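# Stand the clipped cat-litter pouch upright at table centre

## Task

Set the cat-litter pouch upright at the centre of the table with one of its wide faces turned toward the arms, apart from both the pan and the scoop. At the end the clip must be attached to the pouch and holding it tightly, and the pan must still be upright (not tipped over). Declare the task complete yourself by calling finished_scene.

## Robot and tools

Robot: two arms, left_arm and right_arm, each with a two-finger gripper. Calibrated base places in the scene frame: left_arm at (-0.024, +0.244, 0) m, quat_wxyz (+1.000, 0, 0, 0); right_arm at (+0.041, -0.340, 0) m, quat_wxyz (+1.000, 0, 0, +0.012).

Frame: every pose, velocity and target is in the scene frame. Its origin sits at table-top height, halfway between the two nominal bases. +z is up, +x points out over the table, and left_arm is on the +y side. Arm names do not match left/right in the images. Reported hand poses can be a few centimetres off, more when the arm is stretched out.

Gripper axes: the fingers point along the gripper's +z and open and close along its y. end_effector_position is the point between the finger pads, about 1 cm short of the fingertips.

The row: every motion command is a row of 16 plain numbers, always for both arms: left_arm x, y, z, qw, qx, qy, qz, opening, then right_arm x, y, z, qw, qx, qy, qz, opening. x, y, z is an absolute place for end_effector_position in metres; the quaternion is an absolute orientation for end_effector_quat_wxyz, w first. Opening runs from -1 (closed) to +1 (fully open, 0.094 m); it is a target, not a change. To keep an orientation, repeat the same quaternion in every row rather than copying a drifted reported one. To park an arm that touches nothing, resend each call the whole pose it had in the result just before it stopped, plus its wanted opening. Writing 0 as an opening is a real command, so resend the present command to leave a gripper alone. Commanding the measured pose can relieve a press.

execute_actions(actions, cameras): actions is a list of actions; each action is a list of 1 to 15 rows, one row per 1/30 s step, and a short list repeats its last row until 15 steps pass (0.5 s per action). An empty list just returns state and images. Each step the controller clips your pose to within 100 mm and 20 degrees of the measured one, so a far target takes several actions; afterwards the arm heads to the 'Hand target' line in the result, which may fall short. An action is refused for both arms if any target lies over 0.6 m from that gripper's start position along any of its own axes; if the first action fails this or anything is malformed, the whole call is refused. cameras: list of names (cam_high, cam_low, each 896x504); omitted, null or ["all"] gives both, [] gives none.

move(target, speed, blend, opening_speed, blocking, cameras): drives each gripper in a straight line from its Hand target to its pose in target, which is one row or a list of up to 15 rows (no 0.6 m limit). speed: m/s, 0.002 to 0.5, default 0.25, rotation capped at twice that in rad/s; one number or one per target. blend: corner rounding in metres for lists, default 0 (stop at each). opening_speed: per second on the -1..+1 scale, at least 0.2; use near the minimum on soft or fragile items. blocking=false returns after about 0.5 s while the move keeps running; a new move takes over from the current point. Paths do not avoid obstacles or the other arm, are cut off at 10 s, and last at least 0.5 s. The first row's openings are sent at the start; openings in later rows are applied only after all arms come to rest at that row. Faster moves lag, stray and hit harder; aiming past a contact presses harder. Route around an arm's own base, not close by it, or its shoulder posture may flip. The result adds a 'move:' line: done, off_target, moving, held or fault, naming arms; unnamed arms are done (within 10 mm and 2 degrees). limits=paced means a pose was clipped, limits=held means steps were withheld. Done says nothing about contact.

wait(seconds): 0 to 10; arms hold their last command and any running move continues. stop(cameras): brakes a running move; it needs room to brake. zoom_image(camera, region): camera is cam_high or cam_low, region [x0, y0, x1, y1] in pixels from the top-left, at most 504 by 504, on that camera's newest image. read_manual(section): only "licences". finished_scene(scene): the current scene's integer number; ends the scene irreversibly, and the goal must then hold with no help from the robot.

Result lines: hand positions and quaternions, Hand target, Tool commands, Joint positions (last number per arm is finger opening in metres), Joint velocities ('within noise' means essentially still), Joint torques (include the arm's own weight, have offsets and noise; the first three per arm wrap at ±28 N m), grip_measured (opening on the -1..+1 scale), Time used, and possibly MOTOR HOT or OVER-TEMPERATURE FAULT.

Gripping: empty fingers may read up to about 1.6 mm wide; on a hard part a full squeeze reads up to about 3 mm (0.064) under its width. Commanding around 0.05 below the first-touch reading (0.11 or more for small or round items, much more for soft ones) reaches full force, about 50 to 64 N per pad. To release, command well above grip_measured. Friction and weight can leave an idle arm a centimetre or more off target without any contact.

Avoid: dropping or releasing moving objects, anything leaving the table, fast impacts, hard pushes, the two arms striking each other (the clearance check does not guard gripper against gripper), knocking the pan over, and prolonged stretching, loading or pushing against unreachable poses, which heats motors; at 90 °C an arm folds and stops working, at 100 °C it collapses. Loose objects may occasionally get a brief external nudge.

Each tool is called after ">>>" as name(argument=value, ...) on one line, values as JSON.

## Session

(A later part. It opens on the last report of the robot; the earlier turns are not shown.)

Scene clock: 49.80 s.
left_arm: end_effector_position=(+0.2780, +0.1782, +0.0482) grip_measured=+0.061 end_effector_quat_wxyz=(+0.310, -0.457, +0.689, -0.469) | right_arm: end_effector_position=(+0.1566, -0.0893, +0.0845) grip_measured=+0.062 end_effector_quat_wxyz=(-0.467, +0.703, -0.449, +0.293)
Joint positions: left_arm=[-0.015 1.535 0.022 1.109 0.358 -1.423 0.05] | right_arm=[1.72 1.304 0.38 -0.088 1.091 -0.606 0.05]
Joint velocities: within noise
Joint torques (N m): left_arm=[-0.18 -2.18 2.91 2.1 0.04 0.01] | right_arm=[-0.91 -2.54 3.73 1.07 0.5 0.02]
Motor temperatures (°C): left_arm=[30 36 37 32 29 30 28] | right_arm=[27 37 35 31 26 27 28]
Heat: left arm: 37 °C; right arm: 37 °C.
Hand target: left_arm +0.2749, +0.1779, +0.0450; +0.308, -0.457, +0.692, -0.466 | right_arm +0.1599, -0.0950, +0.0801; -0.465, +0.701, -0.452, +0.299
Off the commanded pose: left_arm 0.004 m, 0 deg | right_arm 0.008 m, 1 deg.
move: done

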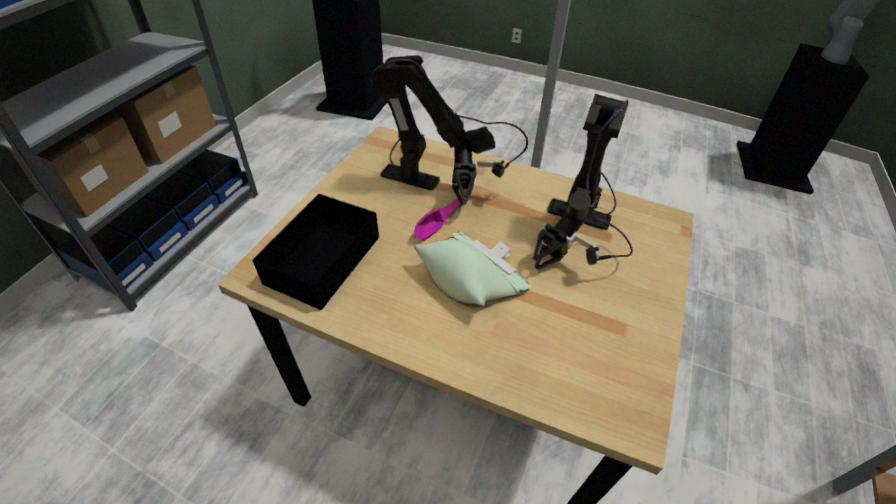

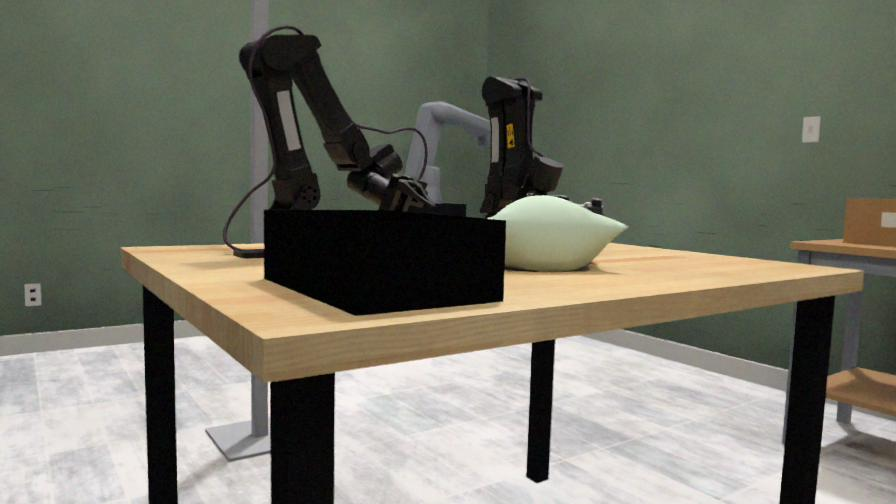

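>>> move(target=[[0.322, 0.166, 0.031, 0.3086, -0.4575, 0.6913, -0.4663, 0.06, 0.17, -0.09, 0.06, 0.4217, -0.7304, 0.4653, -0.2687, 0.06]], speed=0.08)

>>> zoom_image(camera="cam_high", region=[420, 150, 600, 310])

Scene clock: 52.00 s.
left_arm: end_effector_position=(+0.3178, +0.1668, +0.0302) grip_measured=+0.061 end_effector_quat_wxyz=(+0.303, -0.460, +0.692, -0.466) | right_arm: end_effector_position=(+0.1680, -0.0873, +0.0638) grip_measured=+0.062 end_effector_quat_wxyz=(-0.424, +0.732, -0.462, +0.267)
Joint positions: left_arm=[-0.069 1.813 0.174 1.226 0.312 -1.447 0.05] | right_arm=[1.609 1.325 0.38 -0.048 0.935 -0.681 0.05]
Joint velocities: within noise
Joint torques (N m): left_arm=[-0.5 -3.71 4.1 2.1 -0.04 0.02] | right_arm=[-0.79 -2.91 4.53 1.16 0.35 0.03]
Motor temperatures (°C): left_arm=[30 36 37 32 29 30 28] | right_arm=[27 37 35 32 26 27 28]
Heat: left arm: 37 °C; right arm: 37 °C.
Hand target: left_arm +0.3219, +0.1660, +0.0310; +0.308, -0.458, +0.691, -0.466 | right_arm +0.1699, -0.0900, +0.0602; -0.422, +0.730, -0.465, +0.269
Off the commanded pose: left_arm 0.004 m, 1 deg | right_arm 0.005 m, 1 deg.
move: done

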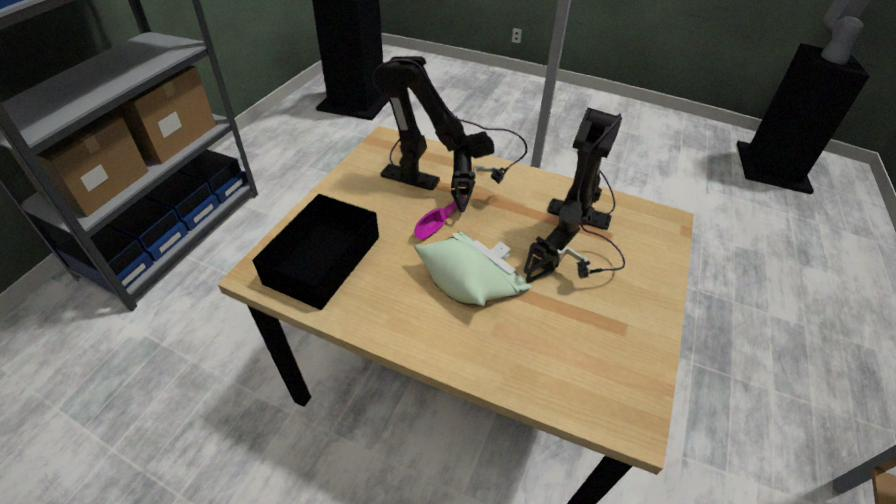

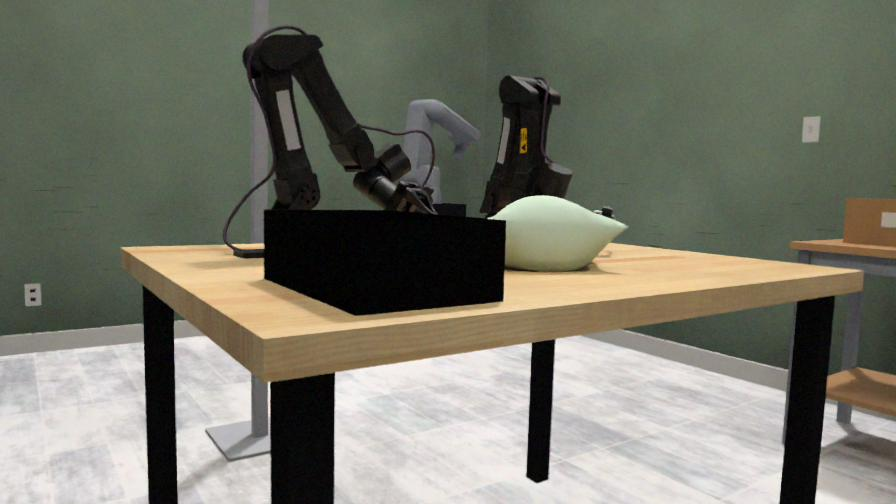

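Scaled by 2.800.

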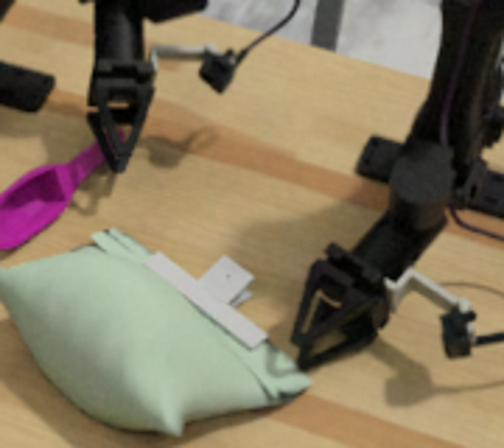

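>>> move(target=[[0.358, 0.150, 0.034, 0.3086, -0.4575, 0.6913, -0.4663, 0.06, 0.17, -0.09, 0.06, 0.4217, -0.7304, 0.4653, -0.2687, 0.06]], speed=0.05)

>>> zoom_image(camera="cam_high", region=[420, 150, 600, 310])

>>> zoom_image(camera="cam_low", region=[470, 170, 670, 290])

Scene clock: 53.40 s.
left_arm: end_effector_position=(+0.3514, +0.1517, +0.0319) grip_measured=+0.061 end_effector_quat_wxyz=(+0.303, -0.460, +0.693, -0.465) | right_arm: end_effector_position=(+0.1679, -0.0871, +0.0637) grip_measured=+0.062 end_effector_quat_wxyz=(-0.424, +0.732, -0.461, +0.267)
Joint positions: left_arm=[-0.126 1.86 0.314 1.137 0.259 -1.469 0.05] | right_arm=[1.609 1.325 0.38 -0.047 0.934 -0.682 0.05]
Joint velocities: within noise
Joint torques (N m): left_arm=[-0.55 -4.82 5.41 2 -0.06 0.04] | right_arm=[-0.85 -2.66 4.6 1.13 0.39 0.08]
Motor temperatures (°C): left_arm=[30 36 37 33 29 30 28] | right_arm=[27 37 35 32 26 27 28]
Heat: left arm: 37 °C; right arm: 37 °C.
Hand target: left_arm +0.3578, +0.1501, +0.0341; +0.309, -0.458, +0.691, -0.466 | right_arm +0.1699, -0.0900, +0.0601; -0.422, +0.730, -0.465, +0.269
Off the commanded pose: left_arm 0.007 m, 1 deg | right_arm 0.005 m, 1 deg.
move: done

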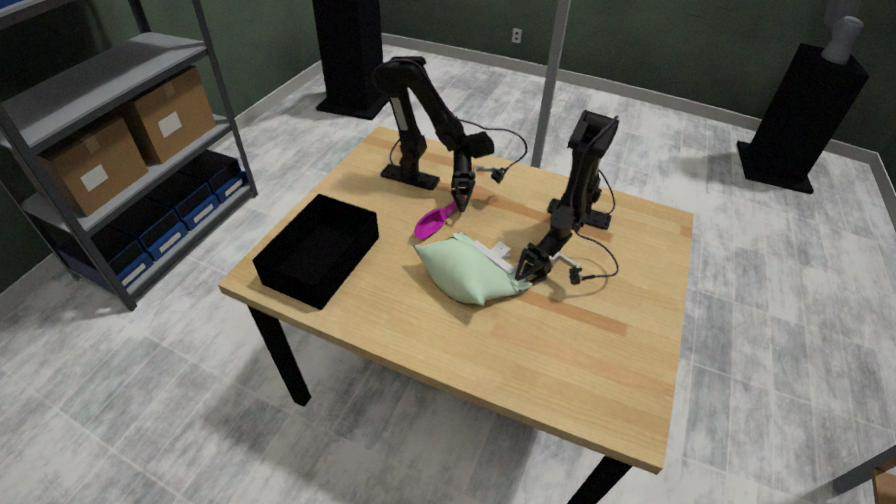

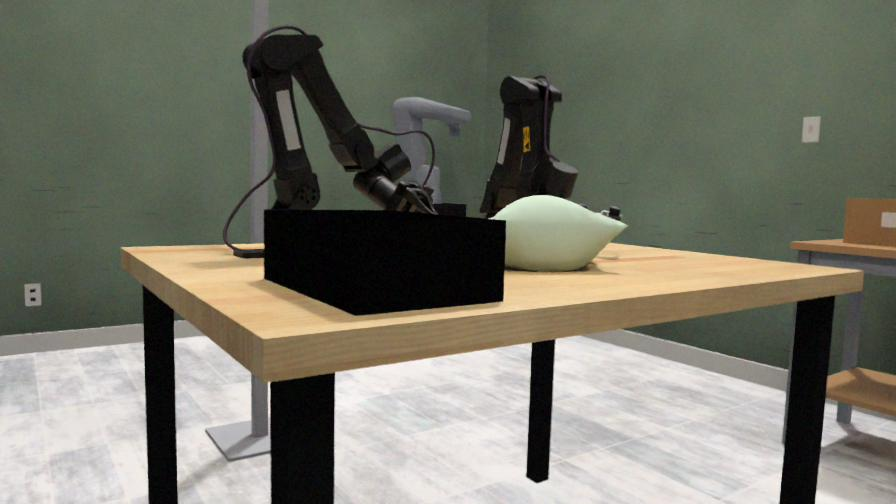

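Scaled by 2.800.

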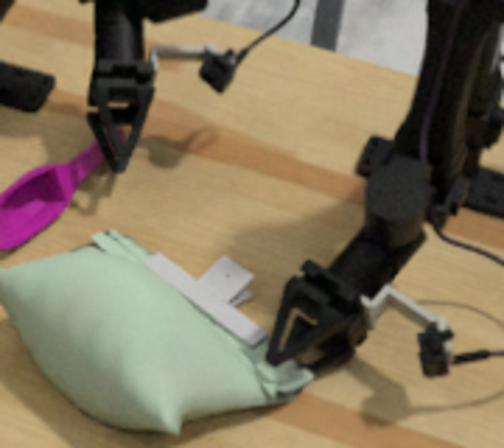

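Scaled by 2.520.

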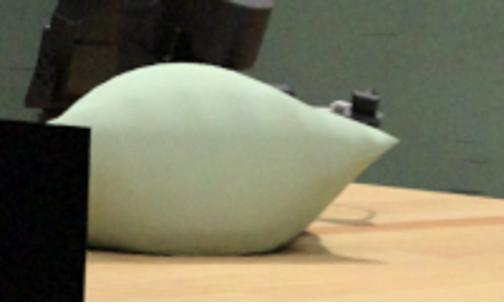

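>>> move(target=[[0.358, 0.150, 0.034, 0.3086, -0.4575, 0.6913, -0.4663, -0.6, 0.17, -0.09, 0.06, 0.4217, -0.7304, 0.4653, -0.2687, 0.06]], speed=0.05, opening_speed=0.5)

>>> zoom_image(camera="cam_high", region=[420, 150, 600, 310])

>>> zoom_image(camera="cam_low", region=[470, 170, 670, 290])

Scene clock: 55.10 s.
left_arm: end_effector_position=(+0.3491, +0.1531, +0.0257) grip_measured=-0.598 end_effector_quat_wxyz=(+0.296, -0.468, +0.697, -0.456) | right_arm: end_effector_position=(+0.1678, -0.0871, +0.0637) grip_measured=+0.062 end_effector_quat_wxyz=(-0.424, +0.732, -0.462, +0.267)
Joint positions: left_arm=[-0.126 1.86 0.314 1.11 0.253 -1.47 0.019] | right_arm=[1.609 1.325 0.38 -0.047 0.934 -0.682 0.05]
Joint velocities: within noise
Joint torques (N m): left_arm=[-0.54 -4.94 5.45 2.31 0.04 0.03] | right_arm=[-1.05 -2.63 4.52 1.16 0.39 0]
Motor temperatures (°C): left_arm=[30 36 37 33 29 30 28] | right_arm=[27 37 35 32 26 27 28]
Heat: left arm: 37 °C; right arm: 37 °C.
Hand target: left_arm +0.3576, +0.1501, +0.0342; +0.308, -0.458, +0.691, -0.466 | right_arm +0.1699, -0.0900, +0.0601; -0.422, +0.730, -0.465, +0.269
Off the commanded pose: left_arm 0.013 m, 2 deg | right_arm 0.005 m, 1 deg.
move: off_target (left_arm)

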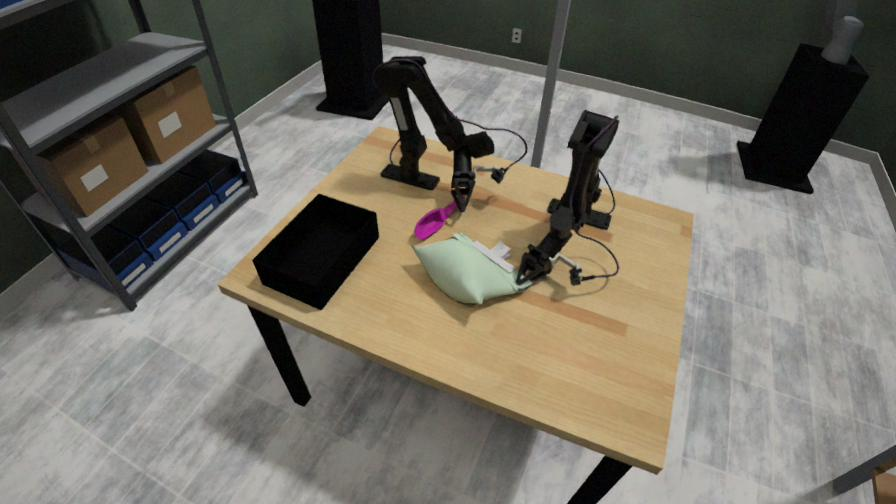

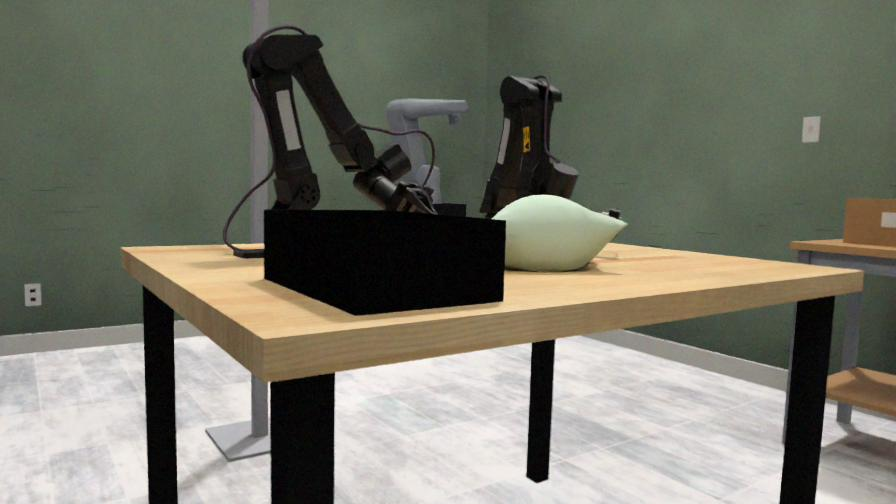

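Scaled by 2.800.

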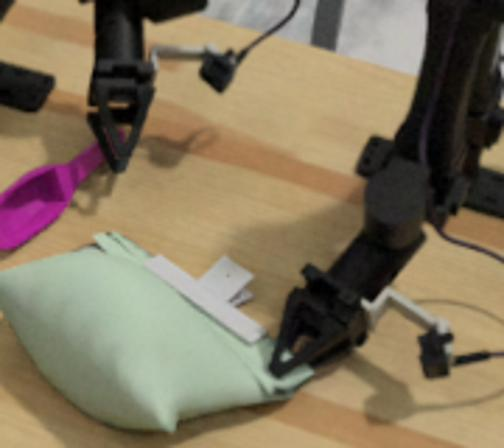

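Scaled by 2.520.

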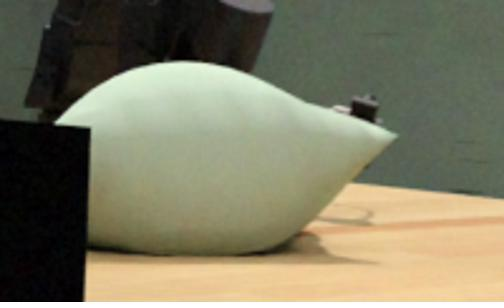

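>>> move(target=[[0.356, 0.151, 0.036, 0.3086, -0.4575, 0.6913, -0.4663, -0.9, 0.17, -0.09, 0.06, 0.4217, -0.7304, 0.4653, -0.2687, 0.06]], speed=0.05, opening_speed=0.4)

>>> zoom_image(camera="cam_high", region=[420, 150, 600, 310])

>>> zoom_image(camera="cam_low", region=[470, 170, 670, 290])

Scene clock: 56.30 s.
left_arm: end_effector_position=(+0.3483, +0.1535, +0.0238) grip_measured=-0.898 end_effector_quat_wxyz=(+0.294, -0.470, +0.698, -0.453) | right_arm: end_effector_position=(+0.1678, -0.0871, +0.0637) grip_measured=+0.062 end_effector_quat_wxyz=(-0.424, +0.732, -0.462, +0.267)
Joint positions: left_arm=[-0.126 1.86 0.314 1.101 0.251 -1.47 0.005] | right_arm=[1.609 1.325 0.38 -0.047 0.934 -0.682 0.05]
Joint velocities: within noise
Joint torques (N m): left_arm=[-0.21 -6.02 4.68 2.23 0.04 0.04] | right_arm=[-0.81 -2.66 4.6 1.14 0.36 0.02]
Motor temperatures (°C): left_arm=[30 36 37 33 29 30 28] | right_arm=[27 37 35 32 26 27 28]
Heat: left arm: 37 °C; right arm: 37 °C.
Hand target: left_arm +0.3557, +0.1511, +0.0361; +0.309, -0.458, +0.691, -0.466 | right_arm +0.1699, -0.0900, +0.0601; -0.422, +0.730, -0.465, +0.269
Off the commanded pose: left_arm 0.015 m, 3 deg | right_arm 0.005 m, 1 deg.
move: off_target (left_arm)

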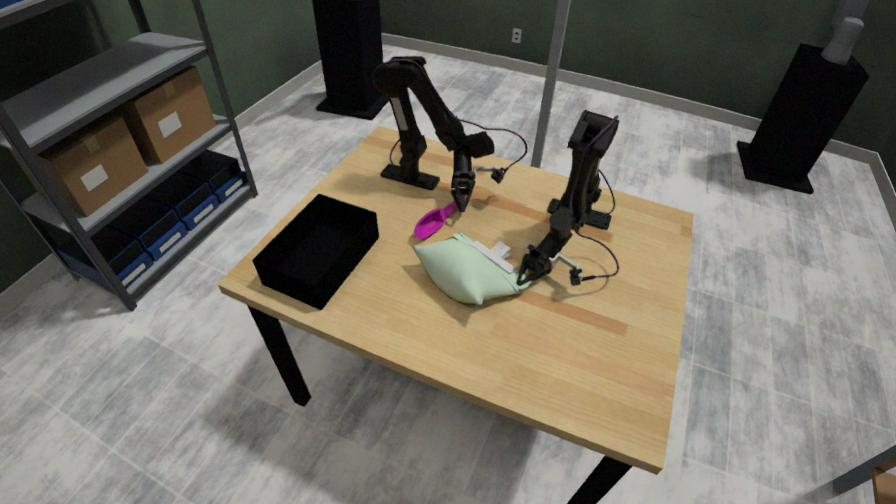

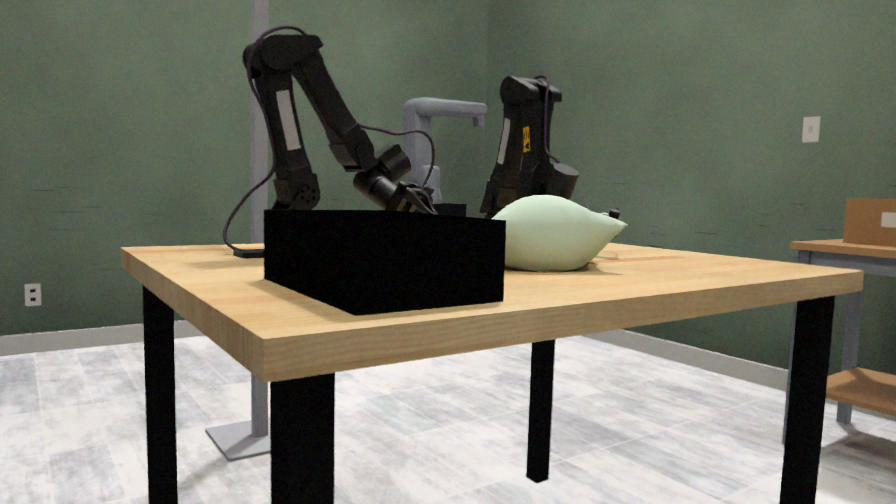

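Scaled by 2.800.

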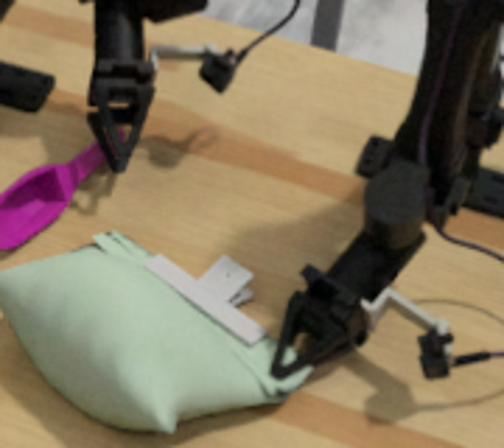

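Scaled by 2.520.

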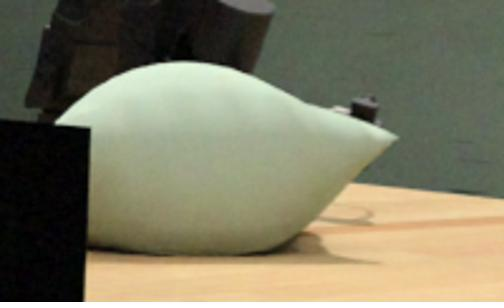

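>>> move(target=[[0.352, 0.152, 0.030, 0.3086, -0.4575, 0.6913, -0.4663, -1.0, 0.17, -0.09, 0.06, 0.4217, -0.7304, 0.4653, -0.2687, 0.06]], speed=0.05, opening_speed=0.3)

>>> zoom_image(camera="cam_high", region=[480, 230, 560, 310])

Scene clock: 57.20 s.
left_arm: end_effector_position=(+0.3505, +0.1530, +0.0263) grip_measured=-0.983 end_effector_quat_wxyz=(+0.300, -0.465, +0.695, -0.459) | right_arm: end_effector_position=(+0.1678, -0.0871, +0.0637) grip_measured=+0.062 end_effector_quat_wxyz=(-0.424, +0.732, -0.462, +0.267)
Joint positions: left_arm=[-0.126 1.875 0.314 1.137 0.253 -1.47 0.001] | right_arm=[1.609 1.325 0.38 -0.047 0.934 -0.682 0.05]
Joint velocities: within noise
Joint torques (N m): left_arm=[0.01 -4.71 3.4 2.4 0.1 0.04] | right_arm=[-0.73 -2.84 4.25 1.16 0.42 0.02]
Motor temperatures (°C): left_arm=[30 36 37 34 29 30 28] | right_arm=[27 37 34 32 26 27 28]
Heat: left arm: 37 °C; right arm: 37 °C.
Hand target: left_arm +0.3519, +0.1520, +0.0300; +0.308, -0.458, +0.692, -0.466 | right_arm +0.1699, -0.0900, +0.0601; -0.422, +0.730, -0.465, +0.269
Off the commanded pose: left_arm 0.004 m, 2 deg | right_arm 0.005 m, 1 deg.
move: done

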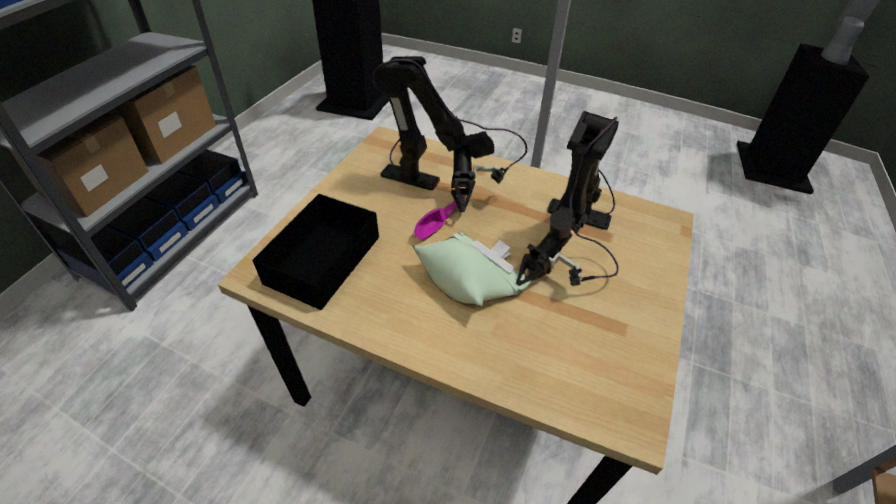

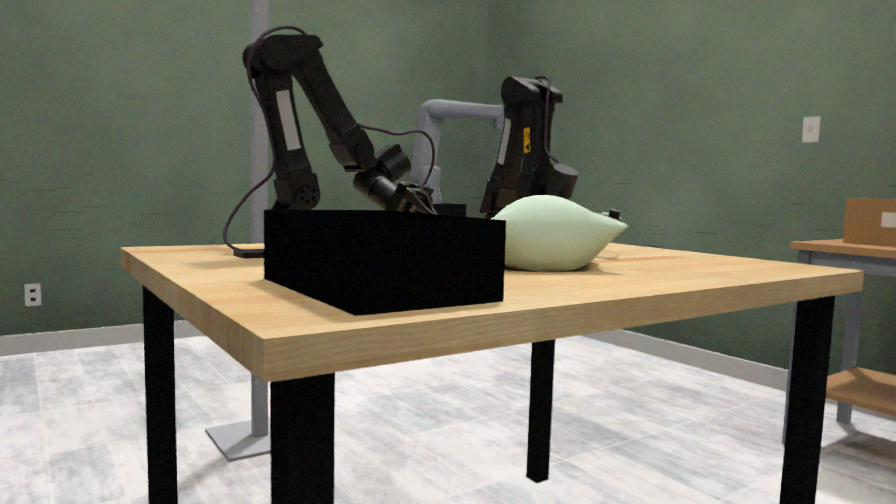

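Scaled by 6.300.

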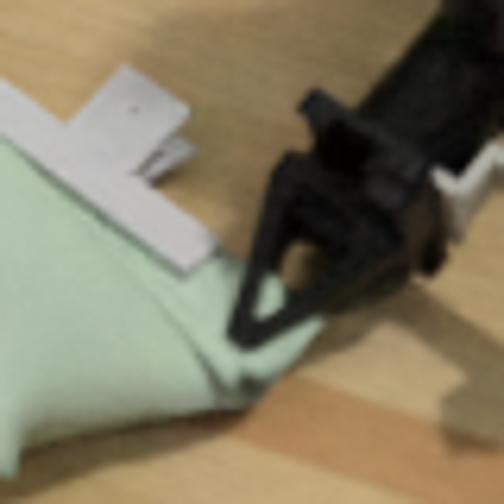

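>>> move(target=[[0.352, 0.152, 0.060, 0.3086, -0.4575, 0.6913, -0.4663, -1.0, 0.17, -0.09, 0.06, 0.4217, -0.7304, 0.4653, -0.2687, 0.06]], speed=0.06)

>>> zoom_image(camera="cam_high", region=[400, 200, 580, 330])

>>> zoom_image(camera="cam_low", region=[470, 170, 670, 290])

Scene clock: 58.37 s.
left_arm: end_effector_position=(+0.3454, +0.1536, +0.0435) grip_measured=-0.984 end_effector_quat_wxyz=(+0.294, -0.469, +0.699, -0.453) | right_arm: end_effector_position=(+0.1678, -0.0871, +0.0637) grip_measured=+0.062 end_effector_quat_wxyz=(-0.424, +0.732, -0.462, +0.267)
Joint positions: left_arm=[-0.126 1.718 0.314 0.959 0.253 -1.469 0.001] | right_arm=[1.609 1.325 0.38 -0.047 0.934 -0.682 0.05]
Joint velocities: within noise
Joint torques (N m): left_arm=[-0.06 -7.62 5.74 2.02 0.1 0.04] | right_arm=[-1.06 -2.73 4.52 1.14 0.38 0.04]
Motor temperatures (°C): left_arm=[30 36 37 34 29 30 28] | right_arm=[27 37 34 33 26 27 28]
Heat: left arm: 37 °C; right arm: 37 °C.
Hand target: left_arm +0.3518, +0.1520, +0.0598; +0.309, -0.458, +0.691, -0.466 | right_arm +0.1699, -0.0900, +0.0601; -0.422, +0.730, -0.465, +0.269
Off the commanded pose: left_arm 0.018 m, 3 deg | right_arm 0.005 m, 1 deg.
move: off_target (left_arm)

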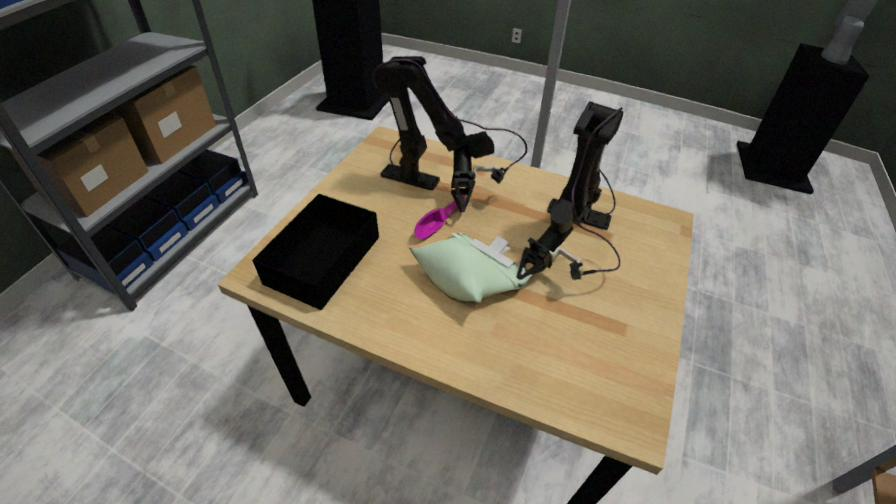

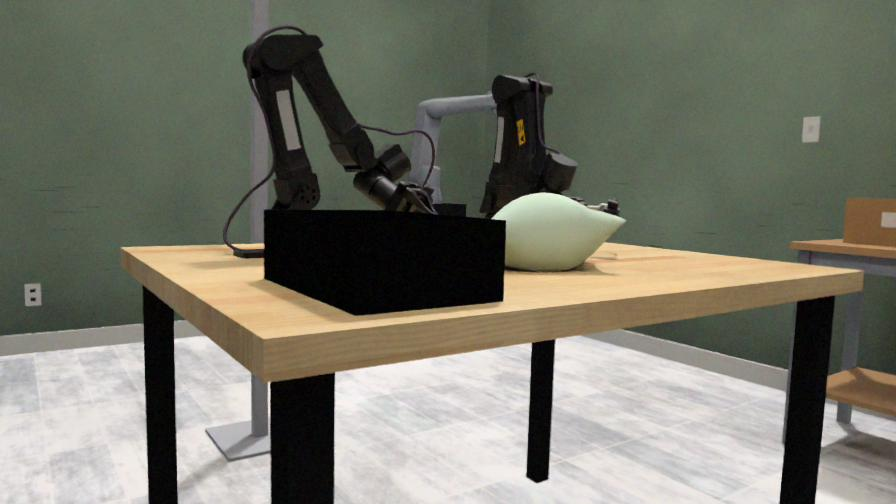

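Scaled by 2.800.

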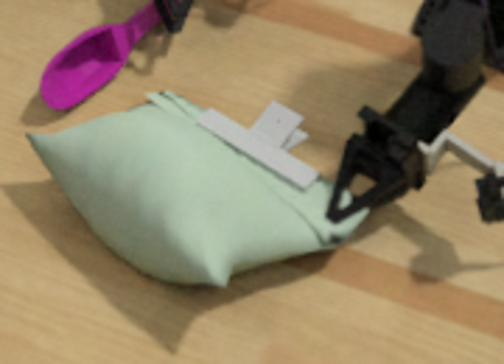

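Scaled by 2.520.

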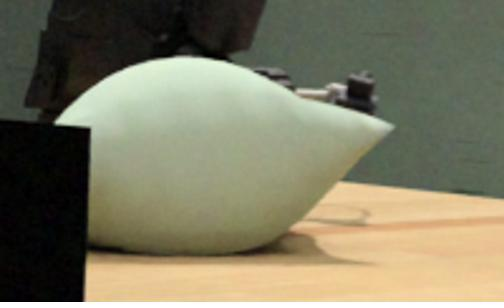

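>>> execute_actions(actions=[])

Scene clock: 59.03 s.
left_arm: end_effector_position=(+0.3454, +0.1536, +0.0435) grip_measured=-0.984 end_effector_quat_wxyz=(+0.294, -0.469, +0.699, -0.453) | right_arm: end_effector_position=(+0.1678, -0.0871, +0.0637) grip_measured=+0.062 end_effector_quat_wxyz=(-0.424, +0.732, -0.462, +0.267)
Joint positions: left_arm=[-0.126 1.718 0.314 0.959 0.253 -1.469 0.001] | right_arm=[1.609 1.325 0.38 -0.047 0.934 -0.682 0.05]
Joint velocities: within noise
Joint torques (N m): left_arm=[-0.05 -7.82 5.59 2.06 0.1 0.06] | right_arm=[-0.79 -2.5 4.55 1.17 0.36 0]
Motor temperatures (°C): left_arm=[30 36 37 34 29 30 28] | right_arm=[27 37 34 33 26 27 28]
Heat: left arm: 37 °C; right arm: 37 °C.
Hand target: left_arm +0.3518, +0.1520, +0.0599; +0.309, -0.458, +0.691, -0.466 | right_arm +0.1699, -0.0900, +0.0601; -0.422, +0.730, -0.465, +0.269
Tool commands: left_gripper/opening=-1.0 right_gripper/opening=+0.06
Off the commanded pose: left_arm 0.018 m, 3 deg | right_arm 0.005 m, 1 deg.

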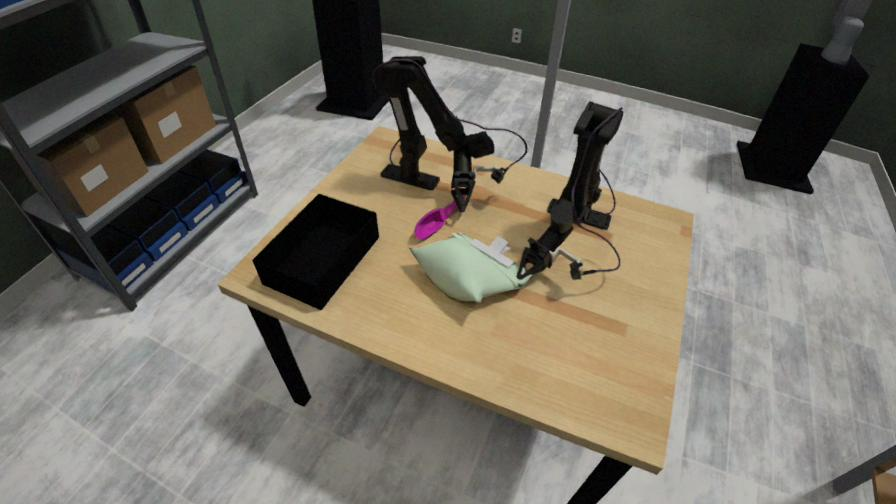

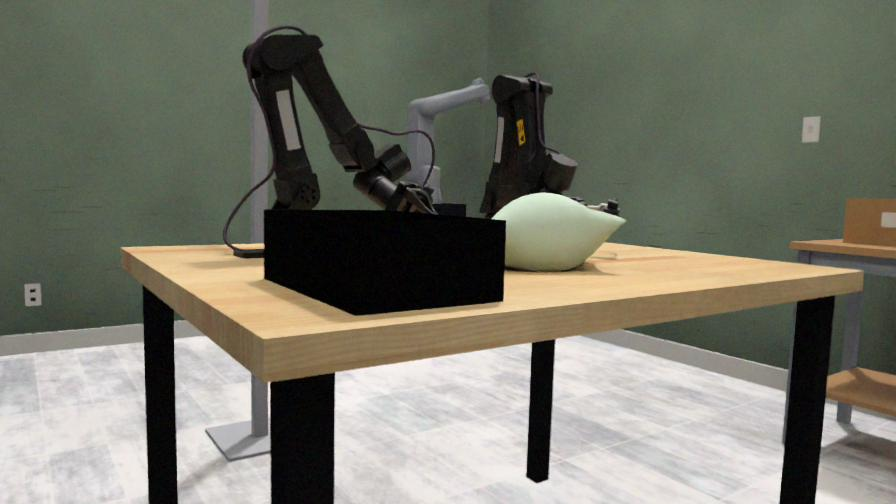

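>>> zoom_image(camera="cam_high", region=[380, 150, 620, 310])

Scaled by 2.100.

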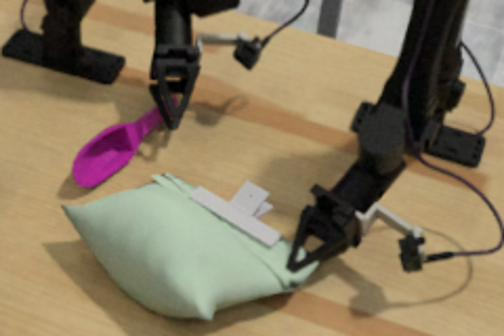

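>>> move(target=[[0.352,0.152,0.060,0.3086,-0.4575,0.6913,-0.4663,-1.0,0.195,-0.084,0.038,0.4642,-0.6997,0.4509,-0.2988,0.06],[0.352,0.152,0.060,0.3086,-0.4575,0.6913,-0.4663,-1.0,0.232,-0.067,0.036,0.4642,-0.6997,0.4509,-0.2988,0.06]], speed=0.1)

>>> zoom_image(camera="cam_high", region=[400, 180, 560, 300])

>>> zoom_image(camera="cam_low", region=[380, 150, 660, 300])

Scene clock: 61.63 s.
left_arm: end_effector_position=(+0.3451, +0.1536, +0.0429) grip_measured=-0.984 end_effector_quat_wxyz=(+0.293, -0.470, +0.699, -0.452) | right_arm: end_effector_position=(+0.2320, -0.0753, +0.0369) grip_measured=+0.061 end_effector_quat_wxyz=(-0.455, +0.702, -0.447, +0.317)
Joint positions: left_arm=[-0.126 1.718 0.314 0.956 0.253 -1.469 0.001] | right_arm=[1.349 1.693 0.274 0.778 0.871 -1.094 0.05]
Joint velocities: within noise
Joint torques (N m): left_arm=[-0.18 -7.64 5.46 2.04 0.08 0.04] | right_arm=[-0.75 -3.74 4.48 1.6 -0.13 0.15]
Motor temperatures (°C): left_arm=[30 36 37 34 29 30 28] | right_arm=[27 37 34 33 26 27 28]
Heat: left arm: 37 °C; right arm: 37 °C.
Hand target: left_arm +0.3518, +0.1520, +0.0599; +0.309, -0.458, +0.691, -0.466 | right_arm +0.2318, -0.0673, +0.0363; -0.464, +0.701, -0.452, +0.299
Off the commanded pose: left_arm 0.019 m, 3 deg | right_arm 0.008 m, 2 deg.
move: off_target (left_arm)

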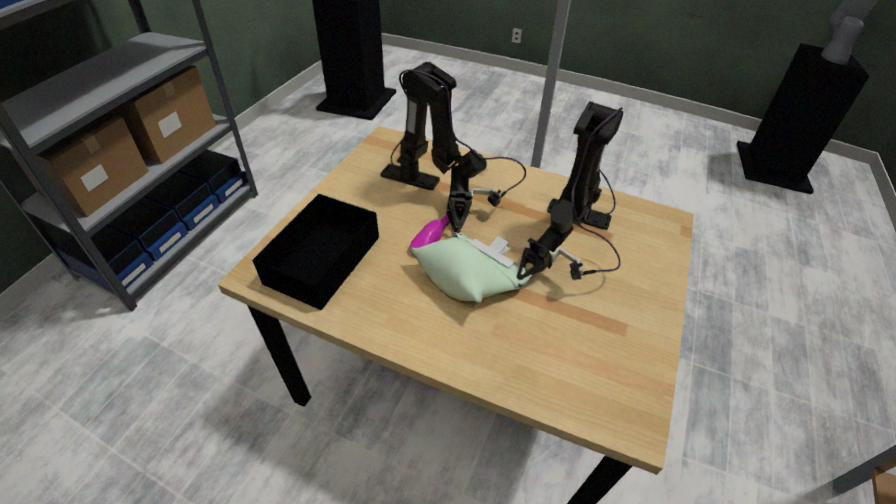

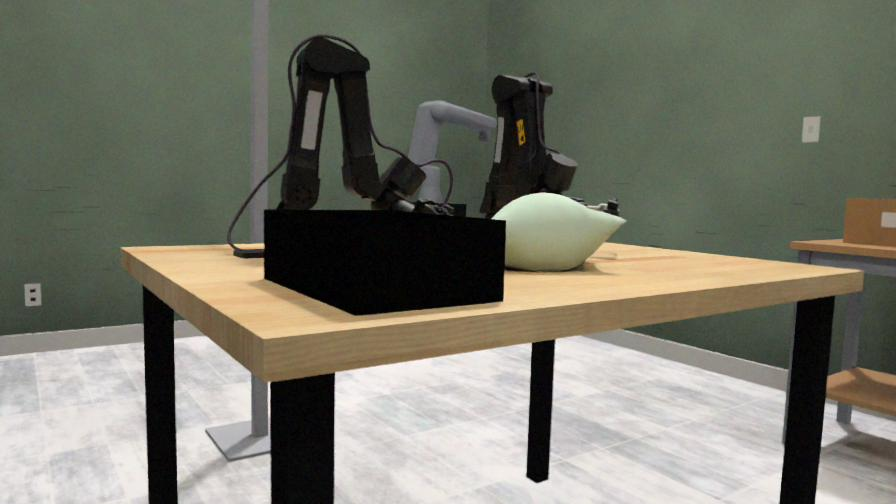

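Scaled by 3.150.

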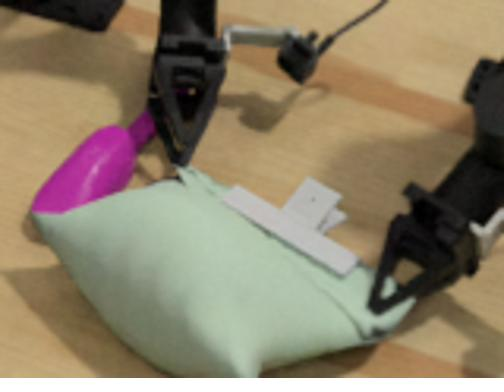

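Scaled by 1.800.

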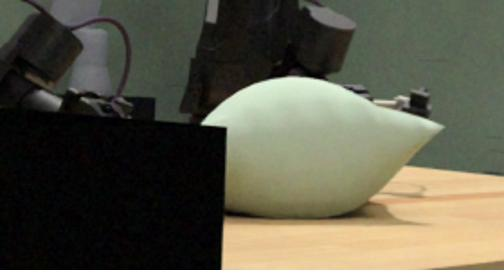

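>>> move(target=[0.352,0.152,0.060,0.3086,-0.4575,0.6913,-0.4663,-1.0,0.268,-0.042,0.034,0.4642,-0.6997,0.4509,-0.2988,0.06], speed=0.06)

>>> zoom_image(camera="cam_high", region=[400, 180, 560, 300])

Scene clock: 63.40 s.
left_arm: end_effector_position=(+0.3454, +0.1544, +0.0428) grip_measured=-0.984 end_effector_quat_wxyz=(+0.294, -0.471, +0.699, -0.451) | right_arm: end_effector_position=(+0.2662, -0.0540, +0.0383) grip_measured=+0.061 end_effector_quat_wxyz=(-0.458, +0.696, -0.450, +0.321)
Joint positions: left_arm=[-0.126 1.718 0.314 0.956 0.248 -1.469 0.001] | right_arm=[1.231 1.8 0.376 0.866 0.787 -1.192 0.05]
Joint velocities: within noise
Joint torques (N m): left_arm=[-0.13 -7.62 5.65 2.05 0.08 0.04] | right_arm=[-1.24 -4.19 5.74 1.52 -0.38 0.15]
Motor temperatures (°C): left_arm=[30 36 37 34 29 30 28] | right_arm=[27 37 34 33 26 27 28]
Heat: left arm: 37 °C; right arm: 37 °C.
Hand target: left_arm +0.3518, +0.1521, +0.0598; +0.309, -0.458, +0.691, -0.466 | right_arm +0.2675, -0.0427, +0.0345; -0.465, +0.700, -0.452, +0.300
Off the commanded pose: left_arm 0.019 m, 3 deg | right_arm 0.013 m, 3 deg.
move: off_target (left_arm, right_arm)

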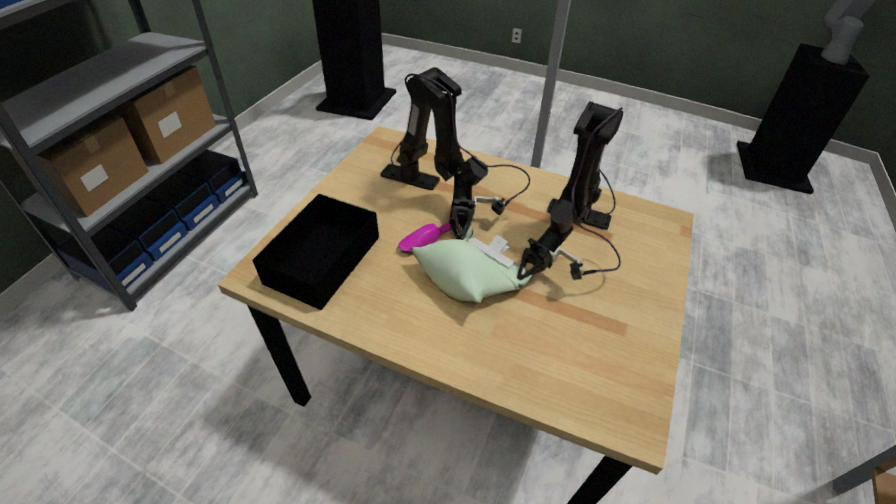

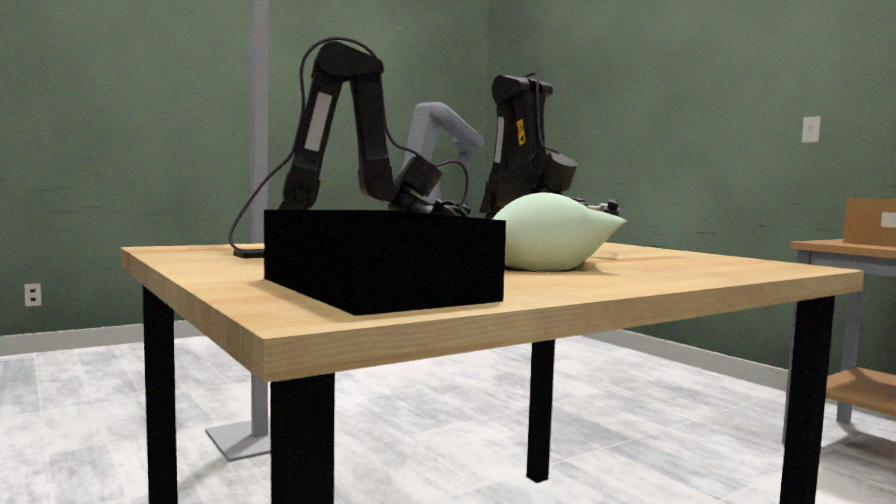

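Scaled by 3.150.

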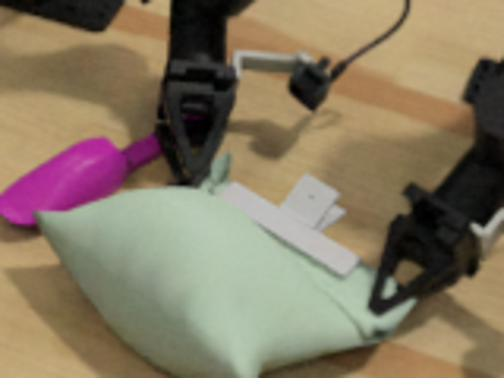

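>>> zoom_image(camera="cam_high", region=[440, 200, 500, 260])

Scaled by 8.400.

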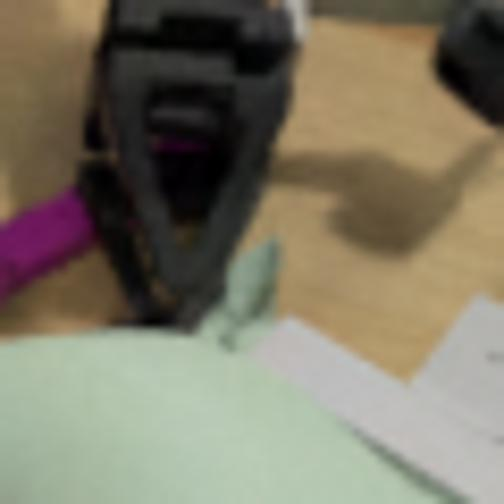

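>>> move(target=[[0.352,0.152,0.060,0.3086,-0.4575,0.6913,-0.4663,-1.0,0.23,-0.07,0.040,0.4642,-0.6997,0.4509,-0.2988,0.06],[0.352,0.152,0.060,0.3086,-0.4575,0.6913,-0.4663,-1.0,0.20,-0.10,0.060,0.4642,-0.6997,0.4509,-0.2988,0.06]], speed=0.1)

>>> zoom_image(camera="cam_high", region=[400, 180, 560, 300])

Scene clock: 67.43 s.
left_arm: end_effector_position=(+0.3455, +0.1546, +0.0428) grip_measured=-0.984 end_effector_quat_wxyz=(+0.295, -0.471, +0.698, -0.451) | right_arm: end_effector_position=(+0.2005, -0.0991, +0.0567) grip_measured=+0.061 end_effector_quat_wxyz=(-0.460, +0.707, -0.446, +0.300)
Joint positions: left_arm=[-0.126 1.718 0.314 0.956 0.247 -1.469 0.001] | right_arm=[1.478 1.387 0.207 0.446 0.938 -0.957 0.05]
Joint velocities: within noise
Joint torques (N m): left_arm=[-0.09 -7.45 5.39 2.06 0.19 -0.01] | right_arm=[0.66 -4.29 4.57 1.21 0.47 0.16]
Motor temperatures (°C): left_arm=[30 36 37 35 29 30 29] | right_arm=[27 37 35 34 26 27 28]
Heat: left arm: 37 °C; right arm: 37 °C.
Hand target: left_arm +0.3518, +0.1521, +0.0598; +0.309, -0.458, +0.691, -0.466 | right_arm +0.2001, -0.1000, +0.0599; -0.465, +0.700, -0.451, +0.299
Off the commanded pose: left_arm 0.019 m, 3 deg | right_arm 0.003 m, 1 deg.
move: off_target (left_arm)

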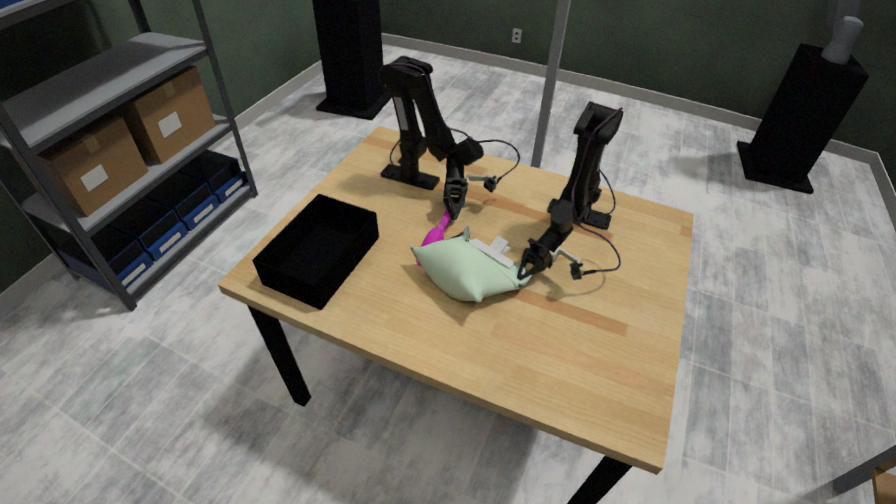

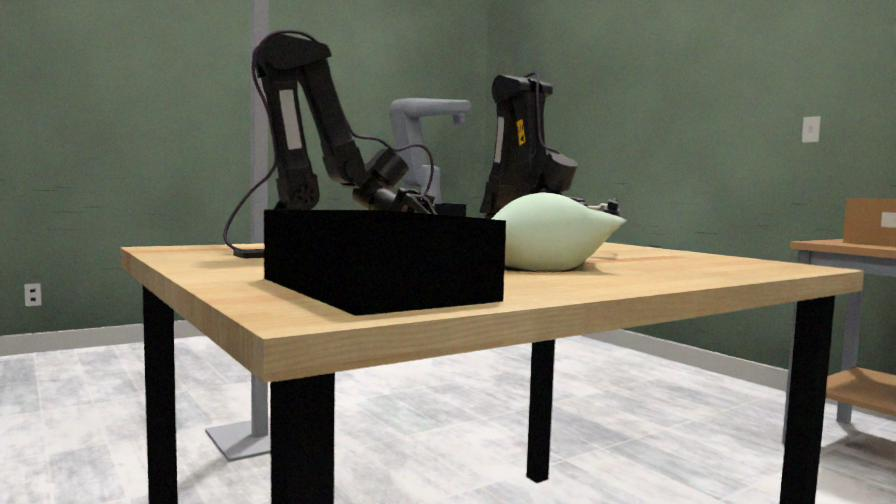

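Scaled by 3.150.

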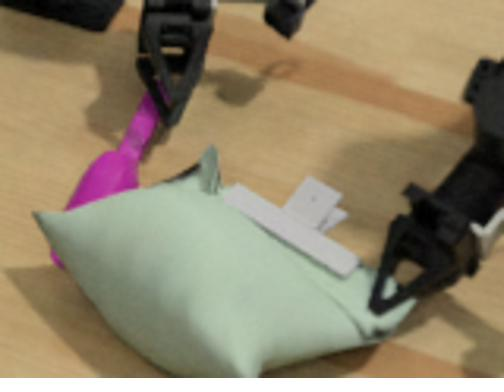

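>>> zoom_image(camera="cam_high", region=[440, 205, 540, 275])

Scaled by 5.040.

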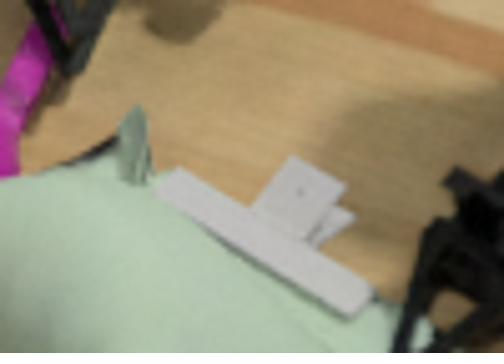

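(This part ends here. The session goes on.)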